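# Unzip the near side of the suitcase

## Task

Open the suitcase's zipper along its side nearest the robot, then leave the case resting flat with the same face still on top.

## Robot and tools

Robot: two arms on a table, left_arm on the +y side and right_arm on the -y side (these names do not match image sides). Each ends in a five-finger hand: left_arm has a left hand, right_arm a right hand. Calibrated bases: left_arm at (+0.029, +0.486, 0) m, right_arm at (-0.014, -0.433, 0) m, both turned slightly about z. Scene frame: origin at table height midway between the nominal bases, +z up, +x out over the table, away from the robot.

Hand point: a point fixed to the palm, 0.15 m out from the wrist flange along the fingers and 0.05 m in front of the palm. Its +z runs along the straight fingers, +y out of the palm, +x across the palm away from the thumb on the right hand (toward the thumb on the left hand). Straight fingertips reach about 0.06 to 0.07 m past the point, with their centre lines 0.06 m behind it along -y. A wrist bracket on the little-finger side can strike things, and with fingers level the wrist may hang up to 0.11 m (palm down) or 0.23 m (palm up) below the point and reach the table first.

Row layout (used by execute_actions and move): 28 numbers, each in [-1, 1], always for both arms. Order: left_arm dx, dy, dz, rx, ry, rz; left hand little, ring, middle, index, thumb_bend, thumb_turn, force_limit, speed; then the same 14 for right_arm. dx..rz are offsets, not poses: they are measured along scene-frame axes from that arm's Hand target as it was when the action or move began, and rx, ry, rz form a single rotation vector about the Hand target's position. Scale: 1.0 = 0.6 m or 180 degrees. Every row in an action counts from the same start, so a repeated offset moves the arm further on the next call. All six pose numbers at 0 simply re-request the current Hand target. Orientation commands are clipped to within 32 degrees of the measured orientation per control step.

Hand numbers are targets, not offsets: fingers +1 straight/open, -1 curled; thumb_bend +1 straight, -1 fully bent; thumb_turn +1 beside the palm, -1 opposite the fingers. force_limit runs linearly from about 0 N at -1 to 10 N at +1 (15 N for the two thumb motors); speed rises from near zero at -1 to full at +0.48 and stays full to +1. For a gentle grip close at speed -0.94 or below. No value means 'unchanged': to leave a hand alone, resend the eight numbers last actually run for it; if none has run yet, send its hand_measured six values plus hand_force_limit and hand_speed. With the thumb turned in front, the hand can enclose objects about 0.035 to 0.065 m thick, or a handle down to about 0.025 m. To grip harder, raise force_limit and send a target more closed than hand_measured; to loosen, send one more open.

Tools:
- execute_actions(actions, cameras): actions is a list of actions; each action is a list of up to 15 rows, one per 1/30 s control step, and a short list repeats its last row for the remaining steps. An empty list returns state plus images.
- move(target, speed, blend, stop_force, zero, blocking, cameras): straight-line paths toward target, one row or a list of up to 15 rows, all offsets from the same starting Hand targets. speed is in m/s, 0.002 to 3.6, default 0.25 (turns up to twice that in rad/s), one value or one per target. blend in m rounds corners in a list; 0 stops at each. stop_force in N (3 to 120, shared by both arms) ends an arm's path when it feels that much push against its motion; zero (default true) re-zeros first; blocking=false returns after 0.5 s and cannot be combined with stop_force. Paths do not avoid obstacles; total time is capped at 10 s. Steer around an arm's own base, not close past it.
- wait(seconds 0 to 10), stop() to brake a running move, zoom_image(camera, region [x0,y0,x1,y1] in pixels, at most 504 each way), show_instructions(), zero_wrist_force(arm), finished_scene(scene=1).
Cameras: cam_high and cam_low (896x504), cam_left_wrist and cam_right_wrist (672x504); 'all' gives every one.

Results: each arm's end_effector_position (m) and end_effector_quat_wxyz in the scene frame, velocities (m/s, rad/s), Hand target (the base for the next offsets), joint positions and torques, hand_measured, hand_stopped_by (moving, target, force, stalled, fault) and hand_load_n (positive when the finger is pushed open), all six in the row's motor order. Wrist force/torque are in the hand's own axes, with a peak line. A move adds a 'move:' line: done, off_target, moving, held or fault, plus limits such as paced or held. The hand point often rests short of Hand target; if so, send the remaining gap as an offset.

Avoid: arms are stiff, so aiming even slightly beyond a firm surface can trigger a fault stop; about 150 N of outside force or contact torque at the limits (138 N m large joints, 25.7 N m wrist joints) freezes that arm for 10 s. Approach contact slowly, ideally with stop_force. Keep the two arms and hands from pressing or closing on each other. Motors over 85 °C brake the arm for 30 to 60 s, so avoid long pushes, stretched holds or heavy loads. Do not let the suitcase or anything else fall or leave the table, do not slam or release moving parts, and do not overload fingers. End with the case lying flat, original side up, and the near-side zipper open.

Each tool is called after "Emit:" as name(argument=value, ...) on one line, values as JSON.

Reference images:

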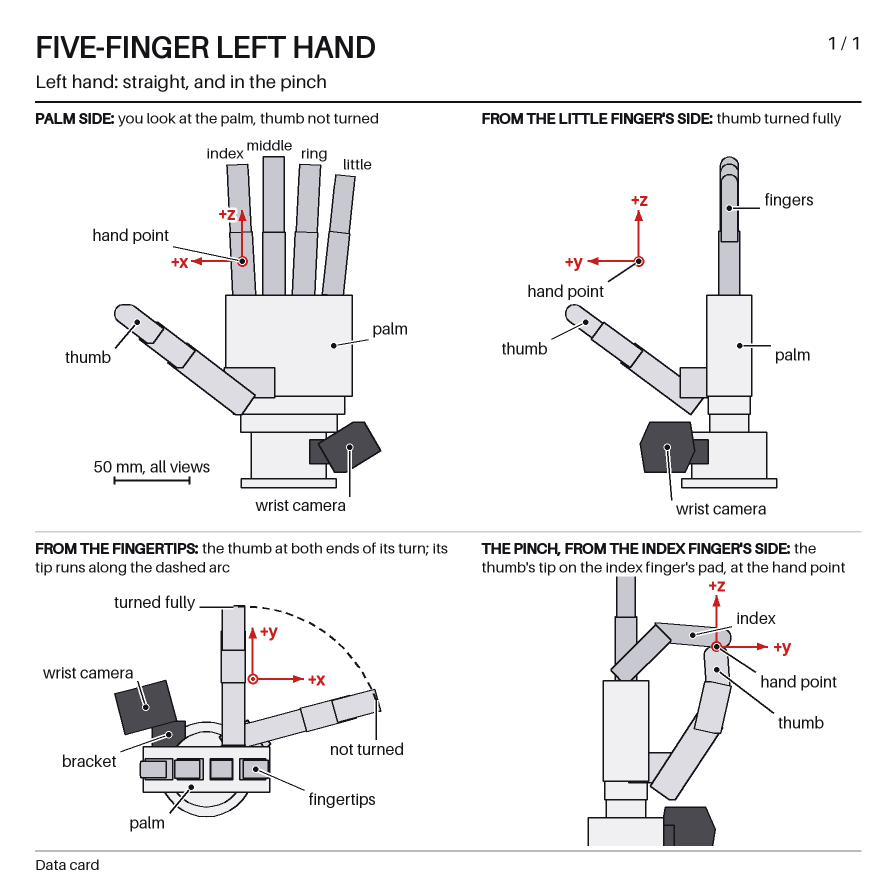

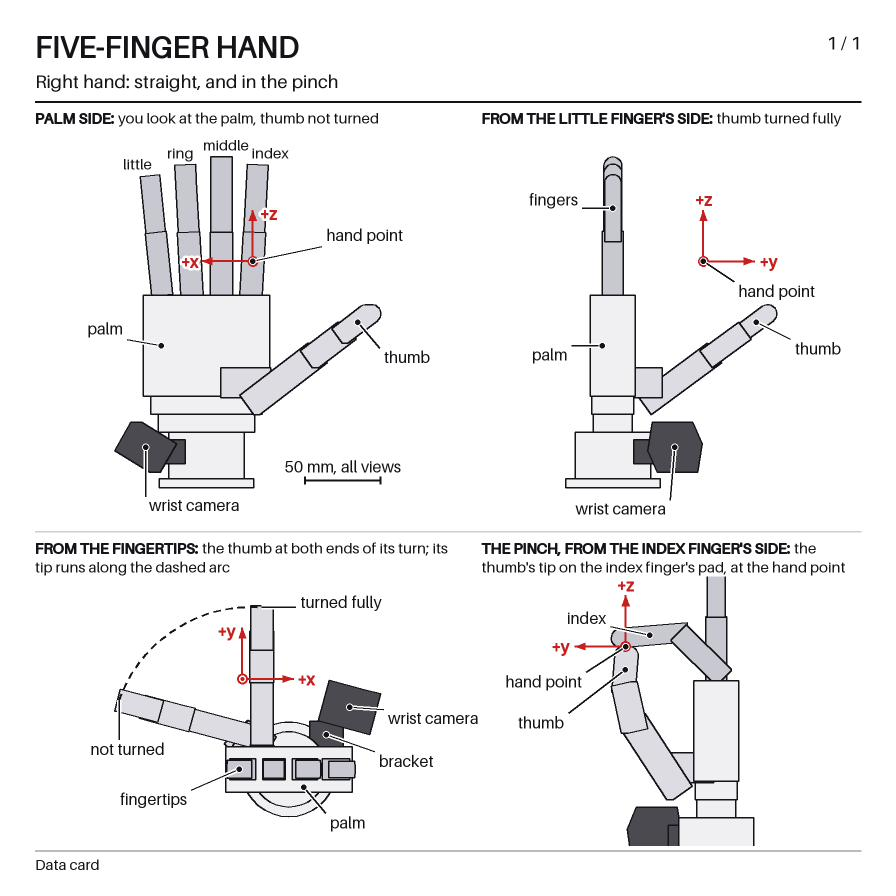

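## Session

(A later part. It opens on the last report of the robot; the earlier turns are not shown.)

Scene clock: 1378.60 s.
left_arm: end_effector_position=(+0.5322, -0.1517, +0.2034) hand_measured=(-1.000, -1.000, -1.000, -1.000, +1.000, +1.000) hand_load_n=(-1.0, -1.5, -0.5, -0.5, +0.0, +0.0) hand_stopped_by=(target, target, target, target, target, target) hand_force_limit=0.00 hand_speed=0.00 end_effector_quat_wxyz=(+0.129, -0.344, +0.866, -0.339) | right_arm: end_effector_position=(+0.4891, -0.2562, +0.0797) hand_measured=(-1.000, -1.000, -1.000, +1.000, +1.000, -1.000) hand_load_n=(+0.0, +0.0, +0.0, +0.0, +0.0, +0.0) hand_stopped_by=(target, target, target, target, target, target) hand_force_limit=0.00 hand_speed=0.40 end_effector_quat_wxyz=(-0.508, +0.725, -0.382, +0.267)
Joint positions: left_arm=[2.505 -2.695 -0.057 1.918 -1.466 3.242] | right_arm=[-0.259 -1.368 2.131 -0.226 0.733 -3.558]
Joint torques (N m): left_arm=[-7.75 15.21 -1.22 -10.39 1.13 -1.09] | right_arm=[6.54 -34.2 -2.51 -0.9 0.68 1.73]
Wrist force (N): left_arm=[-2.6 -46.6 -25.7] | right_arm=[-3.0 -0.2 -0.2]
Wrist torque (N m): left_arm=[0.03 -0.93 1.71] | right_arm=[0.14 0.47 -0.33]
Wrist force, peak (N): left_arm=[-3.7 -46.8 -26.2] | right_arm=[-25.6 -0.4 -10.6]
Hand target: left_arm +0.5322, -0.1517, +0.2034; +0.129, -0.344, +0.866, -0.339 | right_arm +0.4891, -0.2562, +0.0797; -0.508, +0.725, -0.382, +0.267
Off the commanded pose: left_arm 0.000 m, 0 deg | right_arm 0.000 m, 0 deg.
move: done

Emit:
move(target=[[0,0,0,0,0,0,-1,-1,-1,-1,1,1,0,0,-0.0389,-0.0315,0,0,0,0,-1,-1,-1,1,1,-1,0,0.4],[0,0,0,0,0,0,-1,-1,-1,-1,1,1,0,0,-0.1198,-0.0448,0.1088,0,0,0,1,1,1,1,1,-1,0,0.4]], speed=[0.1,0.2], blend=[0.01,0], cameras=["cam_right_wrist"])

Emit:
zoom_image(camera="cam_right_wrist", region=[240, 0, 400, 200])

Scene clock: 1389.53 s.
left_arm: end_effector_position=(+0.5322, -0.1517, +0.2034) hand_measured=(-1.000, -1.000, -1.000, -1.000, +1.000, +1.000) hand_load_n=(-0.5, -1.5, -0.5, -0.5, +0.0, +0.0) hand_stopped_by=(target, target, target, target, target, target) hand_force_limit=0.00 hand_speed=0.00 end_effector_quat_wxyz=(+0.129, -0.344, +0.866, -0.339) | right_arm: end_effector_position=(+0.4173, -0.2831, +0.1450) hand_measured=(+1.000, +1.000, +1.000, +1.000, +1.000, -1.000) hand_load_n=(+0.0, +0.0, +0.0, -0.5, +0.0, +0.0) hand_stopped_by=(target, target, target, target, target, target) hand_force_limit=0.00 hand_speed=0.40 end_effector_quat_wxyz=(-0.508, +0.725, -0.382, +0.267)
Joint positions: left_arm=[2.505 -2.695 -0.057 1.918 -1.466 3.242] | right_arm=[-0.451 -1.627 2.229 0.078 0.576 -3.737]
Joint torques (N m): left_arm=[-7.89 14.69 -4.41 -10.26 1.13 -1.14] | right_arm=[-6 -23.56 -25.03 1.64 -1.86 -1.72]
Wrist force (N): left_arm=[-2.2 -46.8 -25.6] | right_arm=[-3.0 0.0 -0.5]
Wrist torque (N m): left_arm=[-0.01 -0.99 1.74] | right_arm=[0.15 0.48 -0.53]
Wrist force, peak (N): left_arm=[-2.4 -46.9 -25.8] | right_arm=[-3.5 -1.0 -1.7]
Hand target: left_arm +0.5322, -0.1517, +0.2034; +0.129, -0.344, +0.866, -0.339 | right_arm +0.4173, -0.2831, +0.1450; -0.508, +0.725, -0.382, +0.267
Off the commanded pose: left_arm 0.000 m, 0 deg | right_arm 0.000 m, 0 deg.
move: done
camera_calibration:
cam_right_wrist: T_world_to_cam=[[-0.0702588, -0.406412, -0.910985, 0.0458855], [-0.929782, 0.357493, -0.0877775, 0.502697], [0.361344, 0.84085, -0.402991, 0.266046], [0, 0, 0, 1]] pos_world=[0.374488, -0.384767, 0.193141]
Images, in order (width x height): cam_right_wrist 672x504.

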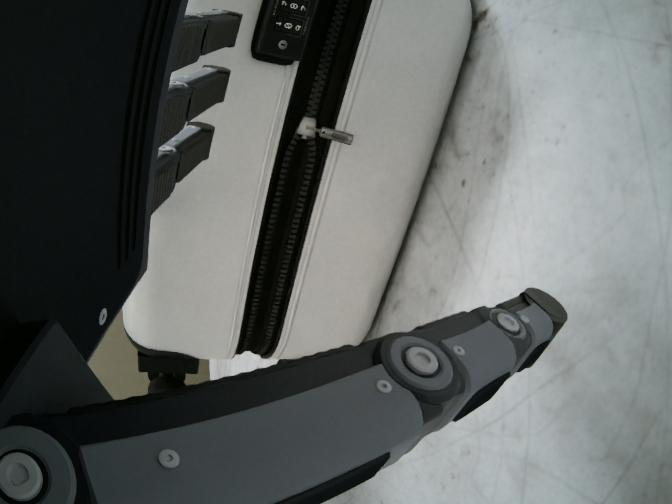

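Scaled by 2.520 from the camera's 672x504 image, which has a finer 960x720 frame.

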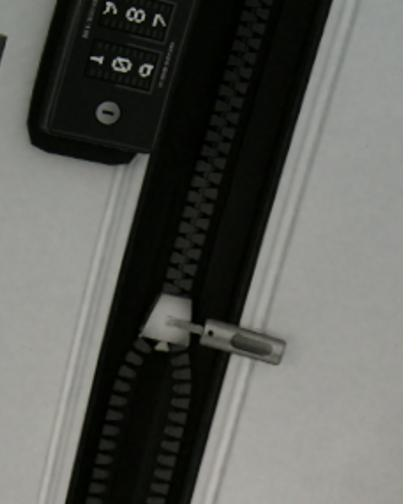

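Emit:
move(target=[[0,0,0.02,0,0,0,-1,-1,-1,-1,1,1,0,0,0,0,0,0,0,0,1,1,1,1,1,-1,0,0.4],[0,0,0.1277,0,0,0,-1,-1,-1,-1,1,1,0,0,0,0,0,0,0,0,1,1,1,1,1,-1,0,0.4],[-0.2203,0.2528,0.1277,-0.1970,-0.1754,-0.0203,-1,-1,-1,-1,1,1,0,0,0,0,0,0,0,0,1,1,1,1,1,-1,0,0.4]], speed=[0.03,0.15,0.25], blend=[0.005,0.03,0], cameras=["cam_left_wrist","cam_right_wrist","cam_high"])

Scene clock: 1440.83 s.
left_arm: end_effector_position=(+0.4000, +0.0000, +0.2799) hand_measured=(-1.000, -1.000, -1.000, -1.000, +1.000, +1.000) hand_load_n=(+0.0, +0.0, +0.0, +0.0, +0.0, +0.0) hand_stopped_by=(target, target, target, target, target, target) hand_force_limit=0.00 hand_speed=0.00 end_effector_quat_wxyz=(+0.236, -0.236, +0.667, -0.667) end_effector_velocity=(+0.001, +0.000, +0.000) end_effector_angular_velocity=(-0.002, -0.002, +0.002) | right_arm: end_effector_position=(+0.4173, -0.2831, +0.1450) hand_measured=(+1.000, +1.000, +1.000, +1.000, +1.000, -1.000) hand_load_n=(+0.0, +0.0, +0.0, +0.0, +0.0, +0.0) hand_stopped_by=(target, target, target, target, target, target) hand_force_limit=0.00 hand_speed=0.40 end_effector_quat_wxyz=(-0.508, +0.725, -0.382, +0.267)
Joint positions: left_arm=[2.704 -1.505 -2.021 3.525 -1.155 3.142] | right_arm=[-0.451 -1.627 2.229 0.078 0.576 -3.737]
Joint velocities: left_arm=[0 0 -0.002 0.006 -0.001 -0.001] | right_arm=[within noise]
Joint torques (N m): left_arm=[2.69 27.03 14.24 4.34 0.17 0.56] | right_arm=[-6.12 -21.53 -11.43 0.35 -0.05 -1.72]
Wrist force (N): left_arm=[0.7 -0.5 1.4] | right_arm=[-3.0 0.0 -0.5]
Wrist torque (N m): left_arm=[-0.14 0.11 0.25] | right_arm=[0.15 0.47 -0.53]
Wrist force, peak (N): left_arm=[-2.4 -46.9 -25.8] | right_arm=[-3.2 0.2 -0.7]
Hand target: left_arm +0.4000, +0.0000, +0.2800; +0.236, -0.235, +0.667, -0.667 | right_arm +0.4173, -0.2831, +0.1450; -0.508, +0.725, -0.382, +0.267
Off the commanded pose: left_arm 0.000 m, 0 deg | right_arm 0.000 m, 0 deg.
elbow stopped short (left arm): the move would have taken joint 3 (elbow) straighter than the controller allows.
move: done
camera_calibration:
cam_left_wrist: T_world_to_cam=[[-0.227684, -0.120791, 0.966214, -0.183158], [-0.969359, -0.0658474, -0.236657, 0.446846], [0.0922086, -0.990492, -0.102097, 0.102875], [0, 0, 0, 1]] pos_world=[0.381967, 0.109197, 0.293223]
cam_right_wrist: T_world_to_cam=[[-0.0702588, -0.406412, -0.910985, 0.0458855], [-0.929782, 0.357493, -0.0877775, 0.502697], [0.361344, 0.84085, -0.402991, 0.266046], [0, 0, 0, 1]] pos_world=[0.374488, -0.384767, 0.193141]
Images, in order (width x height): cam_high 896x504, cam_left_wrist 672x504, cam_right_wrist 672x504.

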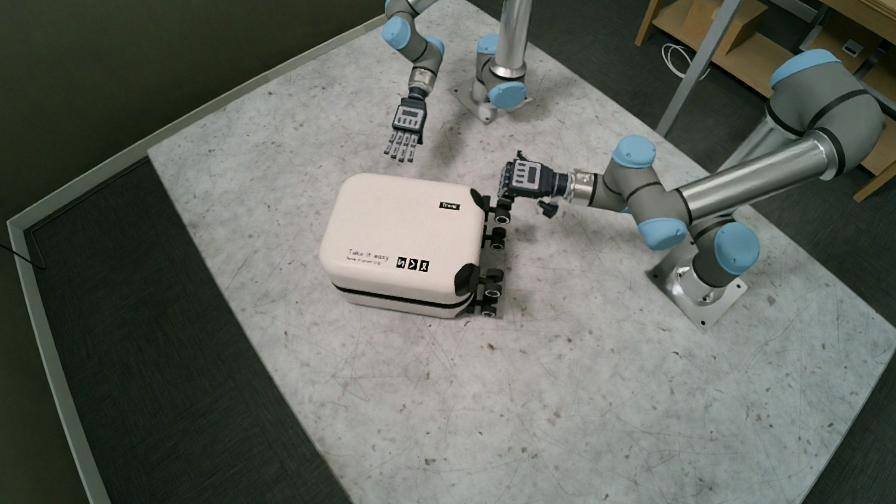

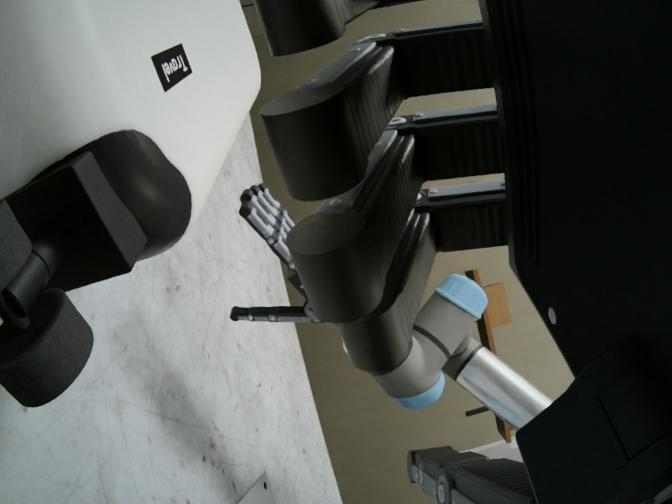

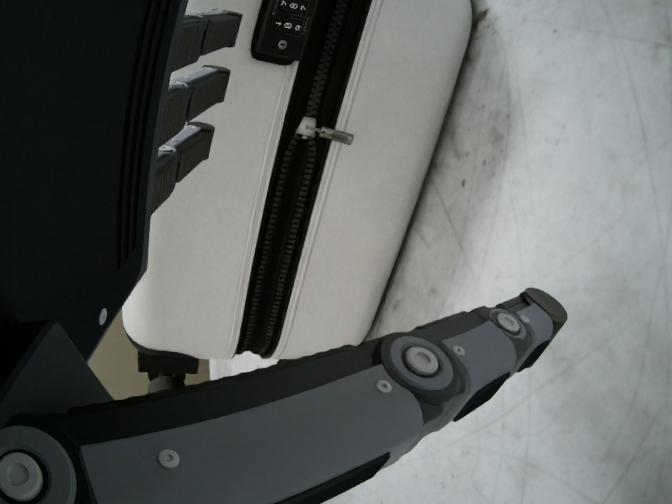

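Emit:
zoom_image(camera="cam_high", region=[430, 150, 560, 340])

Emit:
zoom_image(camera="cam_left_wrist", region=[0, 100, 260, 420])

Scaled by 2.653 from the camera's 896x504 image, which has a finer 1280x720 frame.

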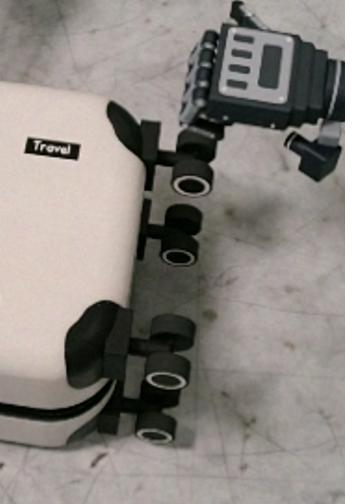

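Scaled by 1.575 from the camera's 672x504 image, which has a finer 960x720 frame.

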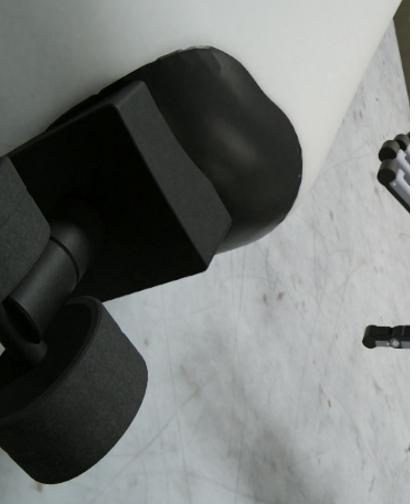

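Emit:
move(target=[-0.025,0.05,-0.1333,0,0,0,1,1,1,1,1,1,0,0.4,0,0,0,0,0,0,1,1,1,1,1,-1,0,0.4], speed=0.2, cameras=["cam_left_wrist"])

Scene clock: 1502.63 s.
left_arm: end_effector_position=(+0.3850, +0.0300, +0.2000) hand_measured=(+1.000, +1.000, +1.000, +1.000, +1.000, +1.000) hand_load_n=(+0.0, -0.5, +0.0, +0.0, +0.0, -0.5) hand_stopped_by=(target, target, target, target, target, target) hand_force_limit=0.00 hand_speed=0.40 end_effector_quat_wxyz=(+0.236, -0.236, +0.667, -0.667) | right_arm: end_effector_position=(+0.4173, -0.2831, +0.1450) hand_measured=(+1.000, +1.000, +1.000, +1.000, +1.000, -1.000) hand_load_n=(+0.0, +0.0, +0.0, +0.0, +0.0, +0.0) hand_stopped_by=(target, target, target, target, target, target) hand_force_limit=0.00 hand_speed=0.40 end_effector_quat_wxyz=(-0.508, +0.725, -0.382, +0.267)
Joint positions: left_arm=[2.769 -1.526 -2.234 3.76 -1.09 3.142] | right_arm=[-0.451 -1.627 2.229 0.078 0.576 -3.737]
Joint torques (N m): left_arm=[1.12 23.49 10.97 3.91 -0.89 0.11] | right_arm=[-5.84 -20.31 -5.14 -0.17 -0.09 -1.77]
Wrist force (N): left_arm=[0.8 -0.7 1.5] | right_arm=[-3.0 0.1 -0.6]
Wrist torque (N m): left_arm=[-0.20 0.09 0.30] | right_arm=[0.17 0.48 -0.53]
Wrist force, peak (N): left_arm=[1.0 -2.1 2.0] | right_arm=[-3.2 0.2 -0.6]
Hand target: left_arm +0.3850, +0.0300, +0.2001; +0.236, -0.235, +0.667, -0.667 | right_arm +0.4173, -0.2831, +0.1450; -0.508, +0.725, -0.382, +0.267
Off the commanded pose: left_arm 0.000 m, 0 deg | right_arm 0.000 m, 0 deg.
move: done
camera_calibration:
cam_left_wrist: T_world_to_cam=[[-0.227625, -0.120593, 0.966253, -0.105808], [-0.969373, -0.0659047, -0.236585, 0.41537], [0.092211, -0.990512, -0.101898, 0.125774], [0, 0, 0, 1]] pos_world=[0.366966, 0.139196, 0.213323]
Images, in order (width x height): cam_left_wrist 672x504.

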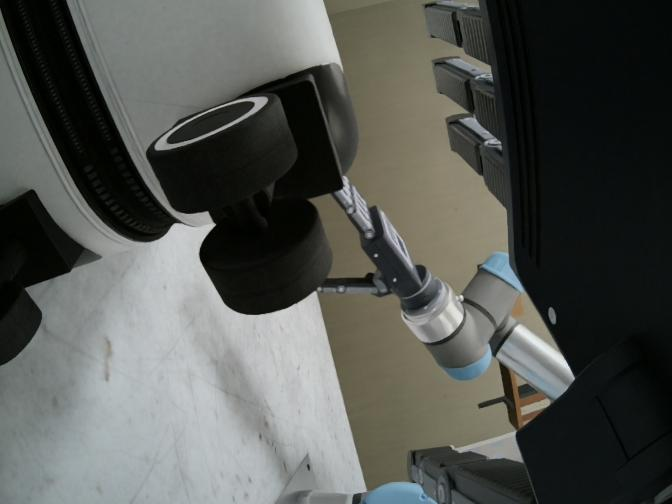

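Emit:
zoom_image(camera="cam_left_wrist", region=[130, 40, 370, 330])

Scaled by 1.738 from the camera's 672x504 image, which has a finer 960x720 frame.

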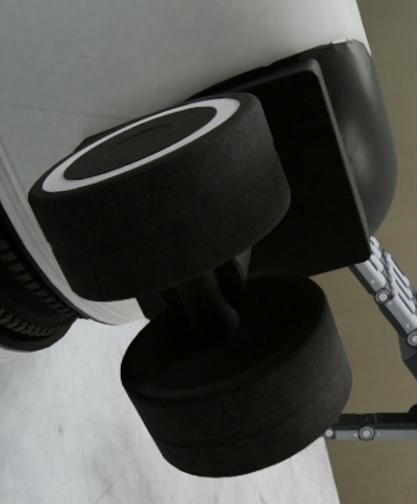

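Emit:
move(target=[0,0,0,0,0,0,1,1,1,1,1,1,0,0.4,-0.1258,0.1553,0.03,0,0,0,1,1,1,1,1,-1,0,0.4], speed=0.2, cameras=["cam_right_wrist"])

Scene clock: 1555.77 s.
left_arm: end_effector_position=(+0.3850, +0.0300, +0.2001) hand_measured=(+1.000, +1.000, +1.000, +1.000, +1.000, +1.000) hand_load_n=(+0.0, +0.0, -0.5, +0.0, +0.0, -0.5) hand_stopped_by=(target, target, target, target, target, target) hand_force_limit=0.00 hand_speed=0.40 end_effector_quat_wxyz=(+0.236, -0.235, +0.667, -0.667) | right_arm: end_effector_position=(+0.3418, -0.1899, +0.1630) hand_measured=(+1.000, +1.000, +1.000, +1.000, +1.000, -1.000) hand_load_n=(+0.0, +0.0, +0.0, +0.0, +0.0, +0.0) hand_stopped_by=(target, target, target, target, target, target) hand_force_limit=0.00 hand_speed=0.40 end_effector_quat_wxyz=(-0.508, +0.725, -0.382, +0.267)
Joint positions: left_arm=[2.769 -1.526 -2.234 3.76 -1.09 3.142] | right_arm=[-0.15 -1.888 2.344 0.027 0.829 -3.482]
Joint torques (N m): left_arm=[5.14 24.58 10.35 4.3 1.13 1.28] | right_arm=[4.88 -14.36 -24.61 1.34 0.85 1.71]
Wrist force (N): left_arm=[0.5 -0.6 1.3] | right_arm=[-3.0 0.1 -0.8]
Wrist torque (N m): left_arm=[-0.16 0.12 0.28] | right_arm=[0.17 0.50 -0.34]
Wrist force, peak (N): left_arm=[0.6 -0.8 1.7] | right_arm=[-4.6 -0.1 -1.2]
Hand target: left_arm +0.3850, +0.0300, +0.2001; +0.236, -0.235, +0.667, -0.667 | right_arm +0.3418, -0.1899, +0.1630; -0.508, +0.725, -0.382, +0.267
Off the commanded pose: left_arm 0.000 m, 0 deg | right_arm 0.000 m, 0 deg.
move: done
camera_calibration:
cam_right_wrist: T_world_to_cam=[[-0.0701944, -0.40649, -0.910955, 0.0948081], [-0.929838, 0.35734, -0.0878044, 0.400739], [0.361212, 0.840877, -0.403053, 0.222275], [0, 0, 0, 1]] pos_world=[0.298989, -0.291568, 0.211141]
Images, in order (width x height): cam_right_wrist 672x504.

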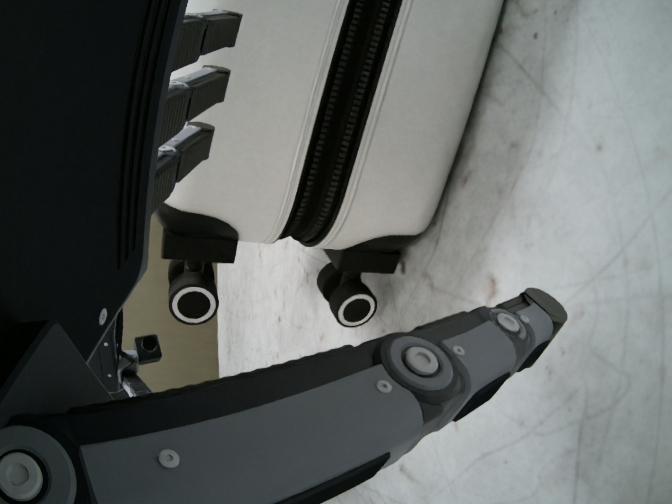

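Emit:
zoom_image(camera="cam_right_wrist", region=[130, 190, 280, 350])

Scaled by 3.150 from the camera's 672x504 image, which has a finer 960x720 frame.

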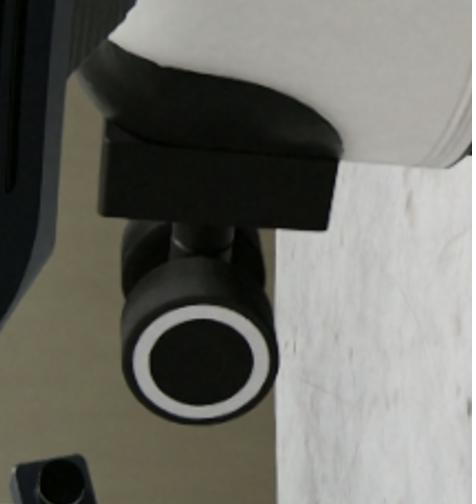

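Emit:
move(target=[[0,0,0.12,0,0,0,1,1,1,1,1,1,0,0.4,0,0,0,0,0,0,1,1,1,1,1,-1,0,0.4],[0.0197,-0.0315,0.12,0,0,0,1,1,0,0,1,1,0,0.4,0,0,0,0,0,0,1,1,1,1,1,-1,0,0.4]], speed=0.15, cameras=["cam_left_wrist","cam_right_wrist"])

Scene clock: 1605.30 s.
left_arm: end_effector_position=(+0.3968, +0.0111, +0.2721) hand_measured=(+1.000, +1.000, +0.000, +0.000, +1.000, +1.000) hand_load_n=(+0.0, +0.0, +0.0, -0.5, +0.0, +0.0) hand_stopped_by=(target, target, target, target, target, target) hand_force_limit=0.00 hand_speed=0.40 end_effector_quat_wxyz=(+0.236, -0.235, +0.667, -0.667) | right_arm: end_effector_position=(+0.3418, -0.1899, +0.1630) hand_measured=(+1.000, +1.000, +1.000, +1.000, +1.000, -1.000) hand_load_n=(+0.0, +0.0, +0.0, +0.0, +0.0, +0.0) hand_stopped_by=(target, target, target, target, target, target) hand_force_limit=0.00 hand_speed=0.40 end_effector_quat_wxyz=(-0.508, +0.725, -0.382, +0.267)
Joint positions: left_arm=[2.73 -1.485 -2.06 3.546 -1.129 3.142] | right_arm=[-0.149 -1.888 2.344 0.027 0.83 -3.481]
Joint torques (N m): left_arm=[-5.87 9.89 24.36 -0.6 -1.9 0.64] | right_arm=[6.02 -14.63 -23.11 0.72 0.73 1.9]
Wrist force (N): left_arm=[0.9 -0.6 1.5] | right_arm=[-2.9 0.0 -0.8]
Wrist torque (N m): left_arm=[-0.17 0.09 0.31] | right_arm=[0.15 0.49 -0.39]
Wrist force, peak (N): left_arm=[0.9 -0.7 2.9] | right_arm=[-3.1 0.1 -0.9]
Hand target: left_arm +0.3968, +0.0111, +0.2721; +0.236, -0.235, +0.667, -0.667 | right_arm +0.3418, -0.1899, +0.1630; -0.508, +0.725, -0.382, +0.267
Off the commanded pose: left_arm 0.000 m, 0 deg | right_arm 0.000 m, 0 deg.
move: done
camera_calibration:
cam_left_wrist: T_world_to_cam=[[-0.227938, -0.120523, 0.966188, -0.174819], [-0.969299, -0.0658887, -0.236891, 0.442752], [0.0922118, -0.990521, -0.101805, 0.113267], [0, 0, 0, 1]] pos_world=[0.378867, 0.120296, 0.285323]
cam_right_wrist: T_world_to_cam=[[-0.0702588, -0.406412, -0.910985, 0.0948562], [-0.929782, 0.357493, -0.0877775, 0.40076], [0.361344, 0.84085, -0.402991, 0.222215], [0, 0, 0, 1]] pos_world=[0.298988, -0.291567, 0.211141]
Images, in order (width x height): cam_left_wrist 672x504, cam_right_wrist 672x504.

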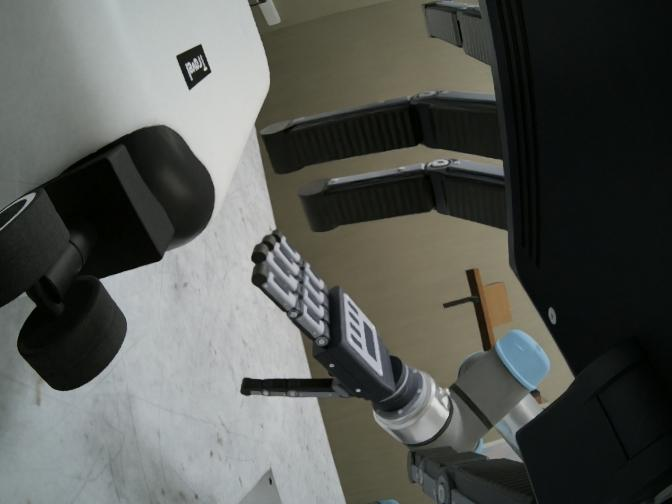

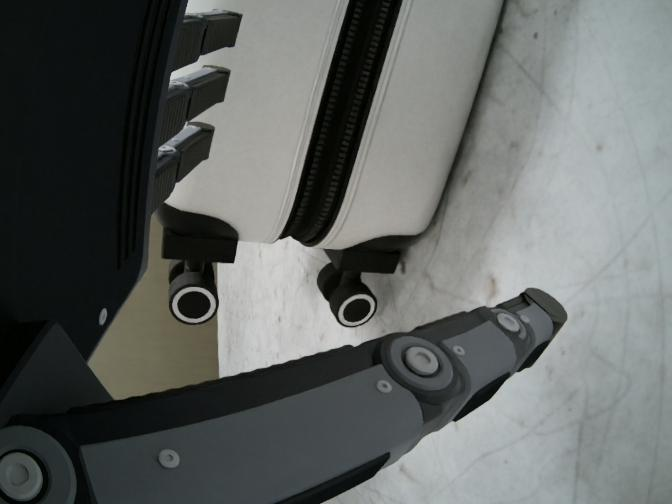

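Emit:
execute_actions(actions=[], cameras=["cam_left_wrist","cam_right_wrist"])

Scene clock: 1626.30 s.
left_arm: end_effector_position=(+0.3968, +0.0111, +0.2720) hand_measured=(+1.000, +1.000, +0.000, +0.000, +1.000, +1.000) hand_load_n=(+0.0, +0.0, +0.0, +0.0, +0.0, -0.5) hand_stopped_by=(target, target, target, target, target, target) hand_force_limit=0.00 hand_speed=0.40 end_effector_quat_wxyz=(+0.236, -0.235, +0.667, -0.667) | right_arm: end_effector_position=(+0.3418, -0.1899, +0.1630) hand_measured=(+1.000, +1.000, +1.000, +1.000, +1.000, -1.000) hand_load_n=(+0.0, +0.0, +0.0, +0.0, +0.0, +0.0) hand_stopped_by=(target, target, target, target, target, target) hand_force_limit=0.00 hand_speed=0.40 end_effector_quat_wxyz=(-0.508, +0.725, -0.382, +0.267)
Joint positions: left_arm=[2.73 -1.485 -2.06 3.546 -1.129 3.142] | right_arm=[-0.149 -1.888 2.344 0.027 0.83 -3.481]
Joint velocities: within noise
Joint torques (N m): left_arm=[-6.08 10.06 24.07 3.67 -1.82 1.63] | right_arm=[5.68 -14.55 -22.68 0.09 0.9 1.84]
Motor temperatures (°C): left_arm=[29 32 31 40 36 34] | right_arm=[33 31 30 39 39 39]
Wrist force (N): left_arm=[0.7 -0.7 1.6] | right_arm=[-2.7 0.5 -0.9]
Wrist torque (N m): left_arm=[-0.19 0.11 0.30] | right_arm=[0.23 0.46 -0.35]
Wrist force, peak (N): left_arm=[0.9 -0.7 1.6] | right_arm=[-3.1 0.2 -0.8]
Hand target: left_arm +0.3968, +0.0111, +0.2721; +0.236, -0.235, +0.667, -0.667 | right_arm +0.3418, -0.1899, +0.1630; -0.508, +0.725, -0.382, +0.267
Off the commanded pose: left_arm 0.000 m, 0 deg | right_arm 0.000 m, 0 deg.
camera_calibration:
cam_left_wrist: T_world_to_cam=[[-0.227938, -0.120523, 0.966188, -0.174819], [-0.969299, -0.0658887, -0.236891, 0.442752], [0.0922118, -0.990521, -0.101805, 0.113267], [0, 0, 0, 1]] pos_world=[0.378867, 0.120296, 0.285323]
cam_right_wrist: T_world_to_cam=[[-0.0702588, -0.406412, -0.910985, 0.0948562], [-0.929782, 0.357493, -0.0877775, 0.40076], [0.361344, 0.84085, -0.402991, 0.222215], [0, 0, 0, 1]] pos_world=[0.298988, -0.291567, 0.211141]
Images, in order (width x height): cam_left_wrist 672x504, cam_right_wrist 672x504.

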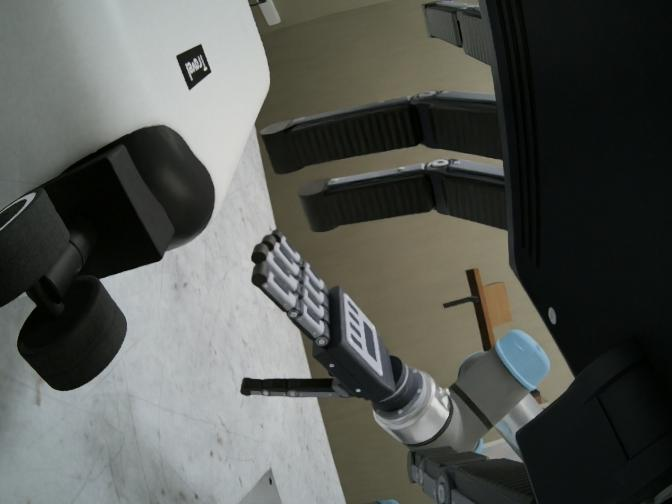

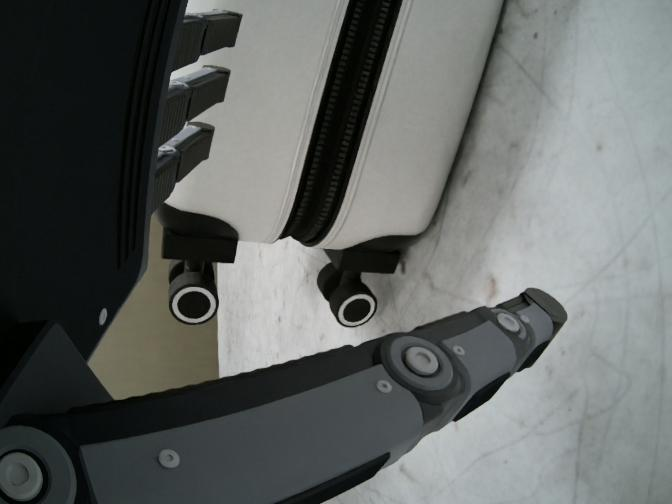

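Emit:
move(target=[0,0,-0.1,0,0,0,1,1,0,0,1,1,0,0.4,0,0,0,0,0,0,1,1,1,1,1,-1,0,0.4], speed=0.03, stop_force=4, cameras=["cam_left_wrist","cam_right_wrist"])

Scene clock: 1644.03 s.
left_arm: end_effector_position=(+0.3968, +0.0111, +0.2159) hand_measured=(+1.000, +1.000, +0.000, +0.000, +1.000, +1.000) hand_load_n=(+0.0, +0.0, -0.5, +0.0, +0.0, -0.5) hand_stopped_by=(target, target, target, target, target, target) hand_force_limit=0.00 hand_speed=0.40 end_effector_quat_wxyz=(+0.236, -0.235, +0.667, -0.667) | right_arm: end_effector_position=(+0.3418, -0.1899, +0.1630) hand_measured=(+1.000, +1.000, +1.000, +1.000, +1.000, -1.000) hand_load_n=(-0.5, +0.0, -0.5, +0.0, +0.0, +0.0) hand_stopped_by=(target, target, target, target, target, target) hand_force_limit=0.00 hand_speed=0.40 end_effector_quat_wxyz=(-0.508, +0.725, -0.382, +0.267)
Joint positions: left_arm=[2.73 -1.557 -2.155 3.712 -1.129 3.142] | right_arm=[-0.149 -1.888 2.344 0.027 0.83 -3.481]
Joint torques (N m): left_arm=[-3.03 15.56 11.66 4.38 -1.41 1.61] | right_arm=[4.85 -14.16 -21.72 -0.81 0.62 1.76]
Wrist force (N): left_arm=[0.8 -0.8 1.4] | right_arm=[-3.0 0.2 -0.7]
Wrist torque (N m): left_arm=[-0.19 0.09 0.30] | right_arm=[0.18 0.51 -0.38]
Wrist force, peak (N): left_arm=[1.0 -10.5 -5.8] | right_arm=[-3.2 0.0 -0.8]
Hand target: left_arm +0.3968, +0.0111, +0.2159; +0.236, -0.235, +0.667, -0.667 (not the last commanded pose) | right_arm +0.3418, -0.1899, +0.1630; -0.508, +0.725, -0.382, +0.267
Off the commanded pose: left_arm 0.004 m, 0 deg | right_arm 0.000 m, 0 deg.
move: contact (left_arm)
camera_calibration:
cam_left_wrist: T_world_to_cam=[[-0.22802, -0.120627, 0.966155, -0.120565], [-0.96928, -0.0658532, -0.23698, 0.429472], [0.0922106, -0.990511, -0.101906, 0.107578], [0, 0, 0, 1]] pos_world=[0.378867, 0.120296, 0.229223]
cam_right_wrist: T_world_to_cam=[[-0.0702588, -0.406412, -0.910985, 0.0948562], [-0.929782, 0.357493, -0.0877775, 0.40076], [0.361344, 0.84085, -0.402991, 0.222215], [0, 0, 0, 1]] pos_world=[0.298988, -0.291567, 0.211141]
Images, in order (width x height): cam_left_wrist 672x504, cam_right_wrist 672x504.

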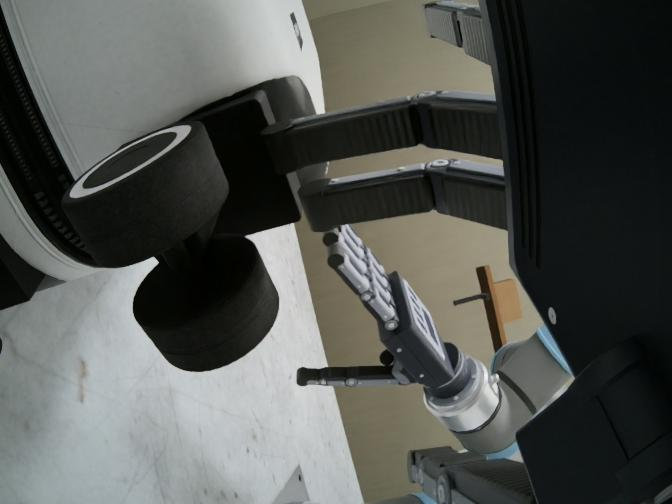

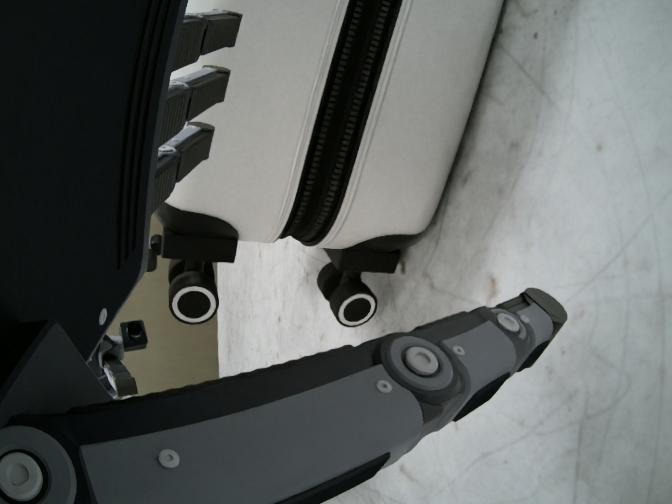

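Emit:
zoom_image(camera="cam_left_wrist", region=[60, 60, 360, 380])

Emit:
zoom_image(camera="cam_right_wrist", region=[130, 180, 290, 340])

Scaled by 1.575 from the camera's 672x504 image, which has a finer 960x720 frame.

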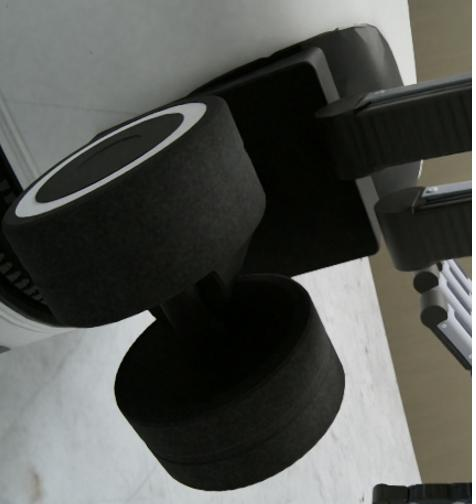

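Scaled by 3.150 from the camera's 672x504 image, which has a finer 960x720 frame.

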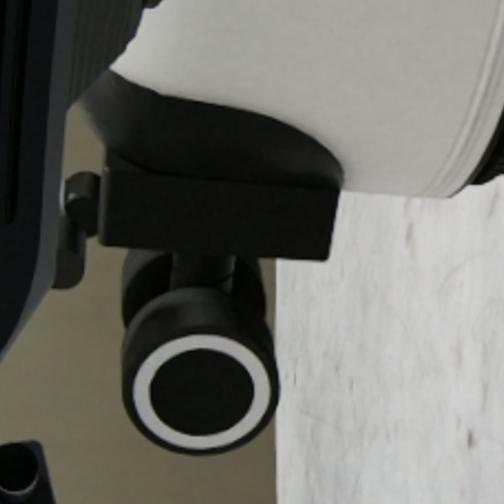

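Emit:
move(target=[-0.0318,0.0128,0.0167,0,0,0,1,0,1,0,1,1,0,0.4,0,0,0,0,0,0,1,1,1,1,1,-1,0,0.4], speed=0.05, cameras=["cam_left_wrist","cam_right_wrist"])

Emit:
zoom_image(camera="cam_right_wrist", region=[130, 180, 290, 340])

Emit:
zoom_image(camera="cam_left_wrist", region=[60, 0, 460, 380])

Scene clock: 1693.87 s.
left_arm: end_effector_position=(+0.3776, +0.0188, +0.2258) hand_measured=(+1.000, +0.000, +1.000, +0.000, +1.000, +1.000) hand_load_n=(+0.0, +0.0, +0.0, +0.0, +0.0, +0.0) hand_stopped_by=(target, target, target, target, target, target) hand_force_limit=0.00 hand_speed=0.40 end_effector_quat_wxyz=(+0.236, -0.236, +0.667, -0.667) end_effector_velocity=(+0.002, -0.001, +0.001) end_effector_angular_velocity=(-0.001, -0.006, +0.000) | right_arm: end_effector_position=(+0.3418, -0.1899, +0.1630) hand_measured=(+1.000, +1.000, +1.000, +1.000, +1.000, -1.000) hand_load_n=(+0.0, -0.5, +0.0, +0.0, +0.0, +0.0) hand_stopped_by=(target, target, target, target, target, target) hand_force_limit=0.00 hand_speed=0.40 end_effector_quat_wxyz=(-0.508, +0.725, -0.382, +0.267)
Joint positions: left_arm=[2.725 -1.494 -2.185 3.678 -1.134 3.142] | right_arm=[-0.149 -1.888 2.344 0.027 0.83 -3.481]
Joint velocities: left_arm=[-0.001 -0.004 0.003 0.006 -0.001 0.002] | right_arm=[within noise]
Joint torques (N m): left_arm=[4.97 10.14 23.44 4.4 0.2 1.25] | right_arm=[4.24 -13.97 -20.56 -0.76 0.7 1.83]
Wrist force (N): left_arm=[0.7 -0.7 1.5] | right_arm=[-2.9 0.2 -0.8]
Wrist torque (N m): left_arm=[-0.18 0.11 0.29] | right_arm=[0.18 0.48 -0.37]
Wrist force, peak (N): left_arm=[0.7 -0.9 1.7] | right_arm=[-3.1 0.2 -0.9]
Hand target: left_arm +0.3777, +0.0188, +0.2259; +0.236, -0.235, +0.667, -0.667 | right_arm +0.3418, -0.1899, +0.1630; -0.508, +0.725, -0.382, +0.267
Off the commanded pose: left_arm 0.000 m, 0 deg | right_arm 0.000 m, 0 deg.
move: done
camera_calibration:
cam_left_wrist: T_world_to_cam=[[-0.227696, -0.120792, 0.966211, -0.133687], [-0.969356, -0.0658458, -0.236669, 0.413666], [0.0922086, -0.990492, -0.102097, 0.118029], [0, 0, 0, 1]] pos_world=[0.359667, 0.127997, 0.239123]
cam_right_wrist: T_world_to_cam=[[-0.0702588, -0.406412, -0.910985, 0.0948562], [-0.929782, 0.357493, -0.0877775, 0.40076], [0.361344, 0.84085, -0.402991, 0.222215], [0, 0, 0, 1]] pos_world=[0.298988, -0.291567, 0.211141]
Images, in order (width x height): cam_left_wrist 672x504, cam_right_wrist 672x504.

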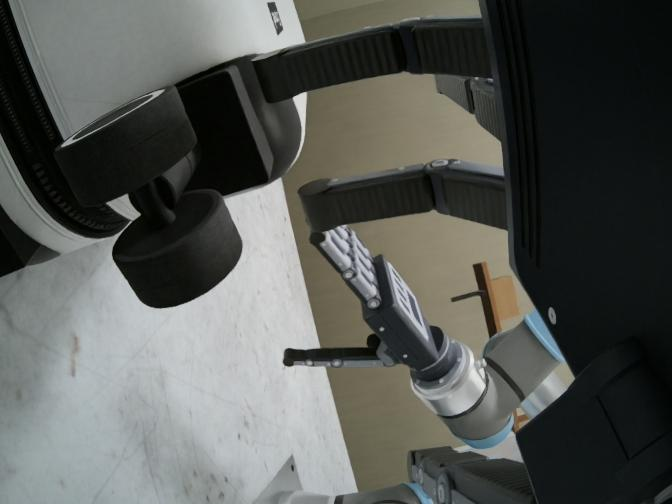

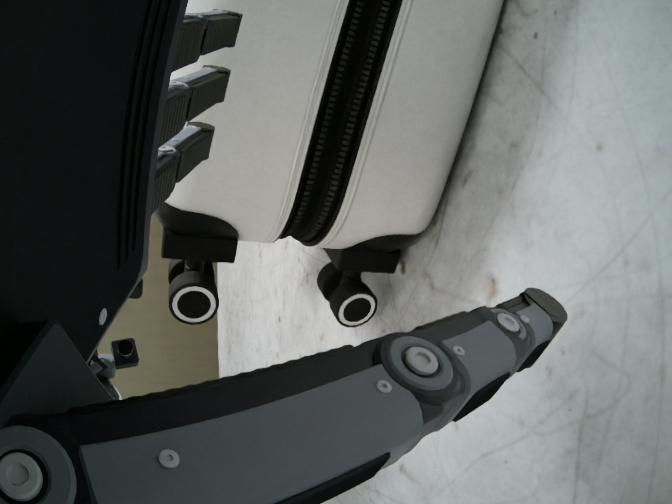

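Scaled by 3.150 from the camera's 672x504 image, which has a finer 960x720 frame.

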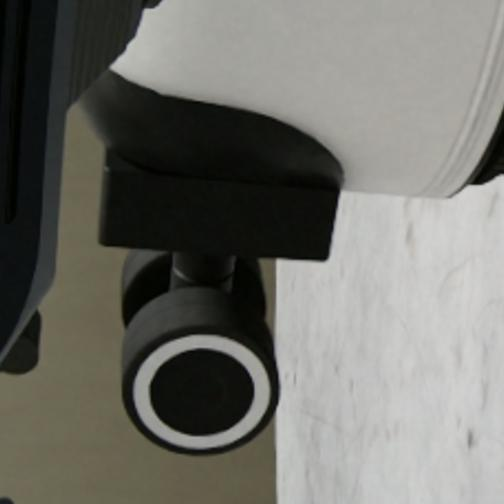

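Scaled by 1.260 from the camera's 672x504 image, which has a finer 960x720 frame.

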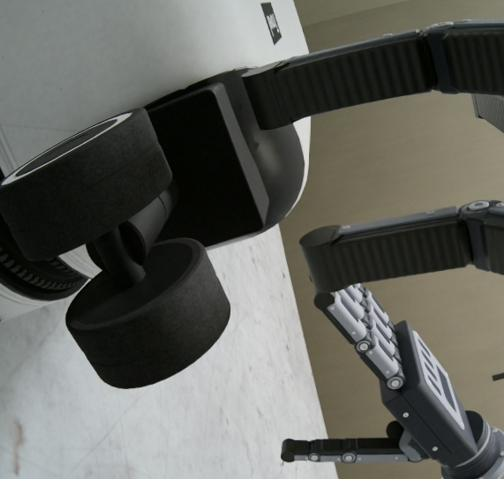

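Emit:
move(target=[0.0276,-0.0261,0,0,0,0,1,0,1,0,1,1,0,0.4,0,0,0.1,0,0,0,1,1,1,1,1,-1,0,0.4], speed=0.06, cameras=["cam_left_wrist","cam_right_wrist"])

Emit:
zoom_image(camera="cam_right_wrist", region=[150, 150, 350, 350])

Scene clock: 1726.53 s.
left_arm: end_effector_position=(+0.3943, +0.0031, +0.2259) hand_measured=(+1.000, +0.000, +1.000, +0.000, +1.000, +1.000) hand_load_n=(+0.0, +0.0, -0.5, +0.0, +0.0, +0.0) hand_stopped_by=(target, target, target, target, target, target) hand_force_limit=0.00 hand_speed=0.40 end_effector_quat_wxyz=(+0.236, -0.235, +0.667, -0.667) | right_arm: end_effector_position=(+0.3418, -0.1899, +0.2231) hand_measured=(+1.000, +1.000, +1.000, +1.000, +1.000, -1.000) hand_load_n=(+0.0, +0.0, +0.0, +0.0, +0.0, +0.0) hand_stopped_by=(target, target, target, target, target, target) hand_force_limit=0.00 hand_speed=0.40 end_effector_quat_wxyz=(-0.508, +0.725, -0.381, +0.267)
Joint positions: left_arm=[2.704 -1.554 -2.128 3.682 -1.155 3.142] | right_arm=[-0.149 -1.954 2.22 0.216 0.83 -3.481]
Joint torques (N m): left_arm=[6.65 27.55 12.01 3.29 1.29 1.71] | right_arm=[-5.08 6.36 -10.48 0.46 -1.47 -1.36]
Wrist force (N): left_arm=[0.8 -0.6 1.7] | right_arm=[-3.2 0.3 -0.5]
Wrist torque (N m): left_arm=[-0.19 0.10 0.30] | right_arm=[0.16 0.50 -0.41]
Wrist force, peak (N): left_arm=[0.6 -0.7 1.9] | right_arm=[-3.3 0.4 -0.6]
Hand target: left_arm +0.3943, +0.0031, +0.2259; +0.236, -0.235, +0.667, -0.667 | right_arm +0.3418, -0.1899, +0.2230; -0.508, +0.725, -0.382, +0.267
Off the commanded pose: left_arm 0.000 m, 0 deg | right_arm 0.000 m, 0 deg.
move: done
camera_calibration:
cam_left_wrist: T_world_to_cam=[[-0.227927, -0.120619, 0.966178, -0.131729], [-0.969302, -0.0658653, -0.236887, 0.428758], [0.0922107, -0.990511, -0.101904, 0.100902], [0, 0, 0, 1]] pos_world=[0.376267, 0.112296, 0.239123]
cam_right_wrist: T_world_to_cam=[[-0.070001, -0.406499, -0.910966, 0.149407], [-0.929769, 0.357457, -0.0880618, 0.40609], [0.361428, 0.840823, -0.402973, 0.246356], [0, 0, 0, 1]] pos_world=[0.298988, -0.291567, 0.271141]
Images, in order (width x height): cam_left_wrist 672x504, cam_right_wrist 672x504.

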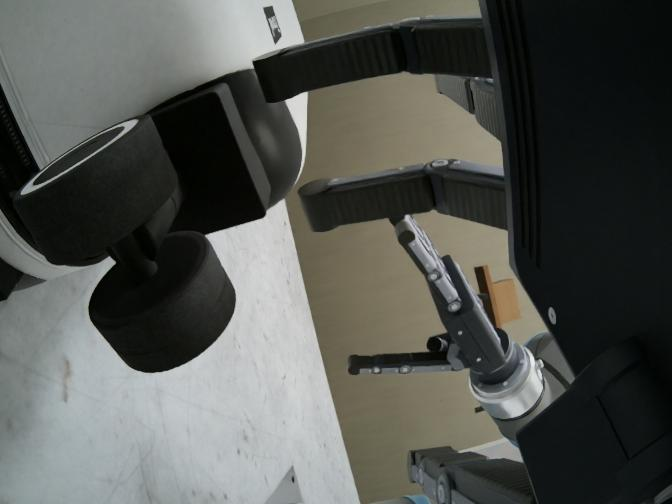

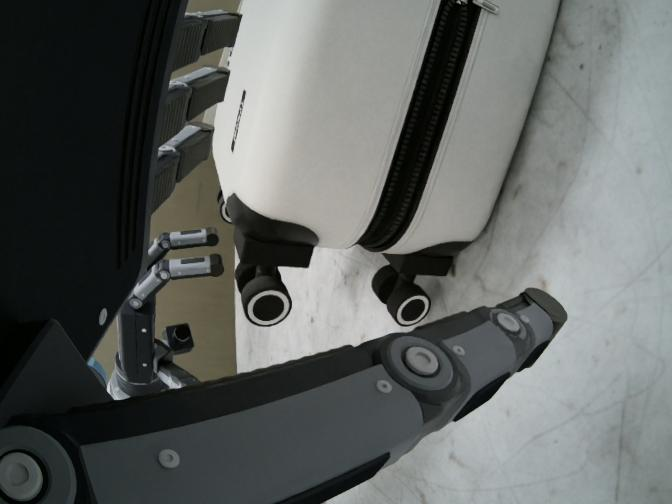

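Scaled by 2.520 from the camera's 672x504 image, which has a finer 960x720 frame.

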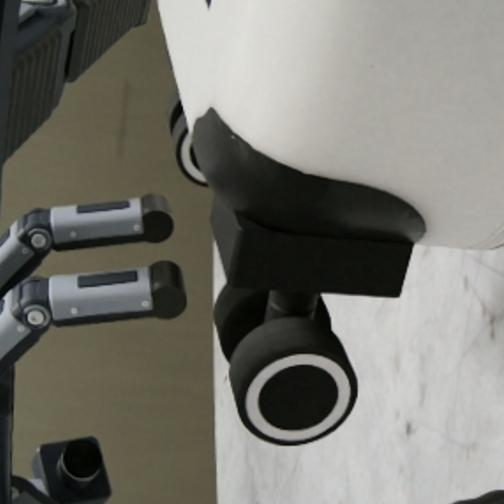

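Emit:
move(target=[[-0.0063,0.0078,0,0,0,0,1,0,1,0,1,1,0,0.4,0,0,0,0,0,0,1,1,1,1,1,-1,0,0.4],[-0.0063,0.0078,-0.0695,0,0,0,1,0,1,0,1,1,0,0.4,0,0,0,0,0,0,1,1,1,1,1,-1,0,0.4]], speed=0.02, stop_force=4, cameras=["cam_left_wrist","cam_right_wrist"])

Emit:
zoom_image(camera="cam_right_wrist", region=[150, 150, 350, 350])

Scene clock: 1765.30 s.
left_arm: end_effector_position=(+0.3905, +0.0078, +0.1842) hand_measured=(+1.000, +0.000, +1.000, +0.000, +1.000, +1.000) hand_load_n=(+0.0, +0.0, +0.0, +0.0, +0.0, +0.0) hand_stopped_by=(target, target, target, target, target, target) hand_force_limit=0.00 hand_speed=0.40 end_effector_quat_wxyz=(+0.236, -0.235, +0.667, -0.667) | right_arm: end_effector_position=(+0.3418, -0.1899, +0.2230) hand_measured=(+1.000, +1.000, +1.000, +1.000, +1.000, -1.000) hand_load_n=(+0.0, -0.5, -0.5, +0.0, +0.0, +0.0) hand_stopped_by=(target, target, target, target, target, target) hand_force_limit=0.00 hand_speed=0.40 end_effector_quat_wxyz=(-0.508, +0.725, -0.382, +0.267)
Joint positions: left_arm=[2.712 -1.606 -2.205 3.811 -1.147 3.142] | right_arm=[-0.149 -1.954 2.22 0.217 0.83 -3.481]
Joint torques (N m): left_arm=[-5.66 28.69 22.46 -1.35 -1.8 -0.84] | right_arm=[5.49 6.38 -8.48 -1.03 0 1.58]
Wrist force (N): left_arm=[0.6 -0.6 1.7] | right_arm=[-3.2 0.2 -0.4]
Wrist torque (N m): left_arm=[-0.18 0.13 0.28] | right_arm=[0.15 0.49 -0.41]
Wrist force, peak (N): left_arm=[0.9 -0.8 1.7] | right_arm=[-3.3 0.3 -0.5]
Hand target: left_arm +0.3905, +0.0078, +0.1842; +0.236, -0.235, +0.667, -0.667 | right_arm +0.3418, -0.1899, +0.2230; -0.508, +0.725, -0.382, +0.267
Off the commanded pose: left_arm 0.000 m, 0 deg | right_arm 0.000 m, 0 deg.
move: done
camera_calibration:
cam_left_wrist: T_world_to_cam=[[-0.227927, -0.120619, 0.966178, -0.0918125], [-0.969302, -0.0658653, -0.236887, 0.415627], [0.0922107, -0.990511, -0.101904, 0.10166], [0, 0, 0, 1]] pos_world=[0.372567, 0.116996, 0.197523]
cam_right_wrist: T_world_to_cam=[[-0.0702588, -0.406412, -0.910985, 0.149515], [-0.929782, 0.357493, -0.0877775, 0.406027], [0.361344, 0.84085, -0.402991, 0.246394], [0, 0, 0, 1]] pos_world=[0.298988, -0.291567, 0.271141]
Images, in order (width x height): cam_left_wrist 672x504, cam_right_wrist 672x504.

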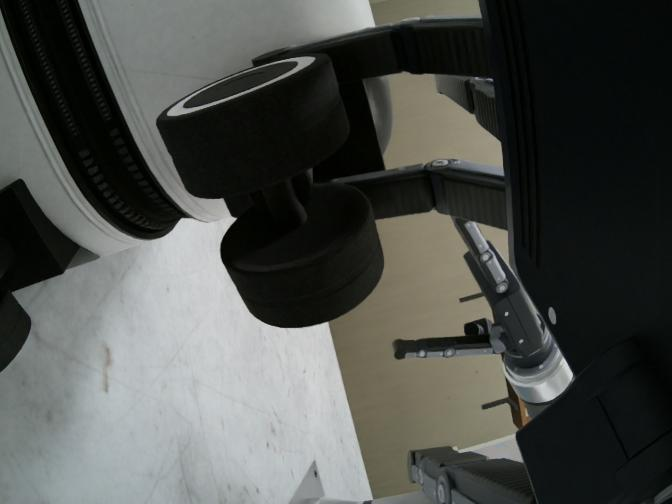

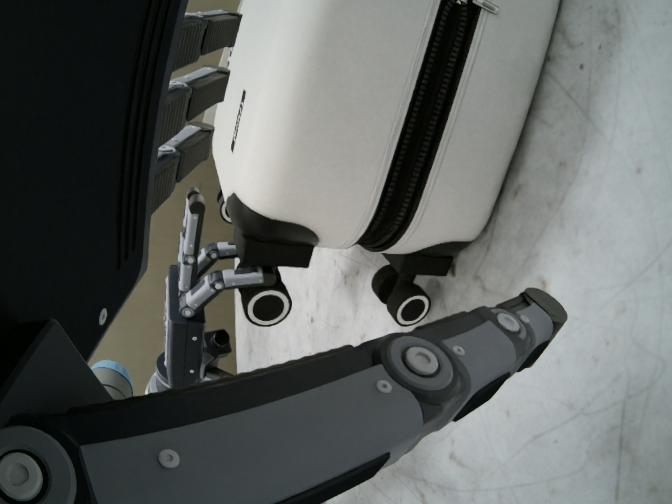

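Scaled by 2.520 from the camera's 672x504 image, which has a finer 960x720 frame.

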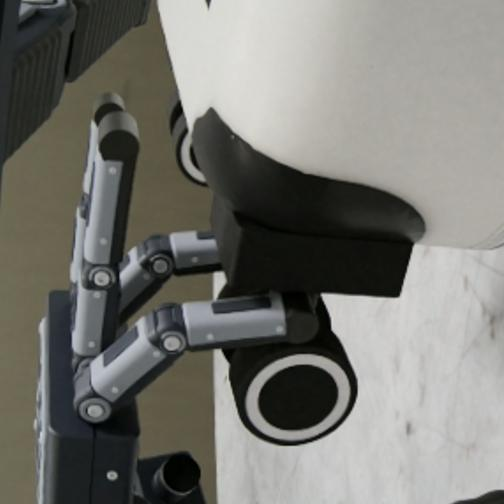

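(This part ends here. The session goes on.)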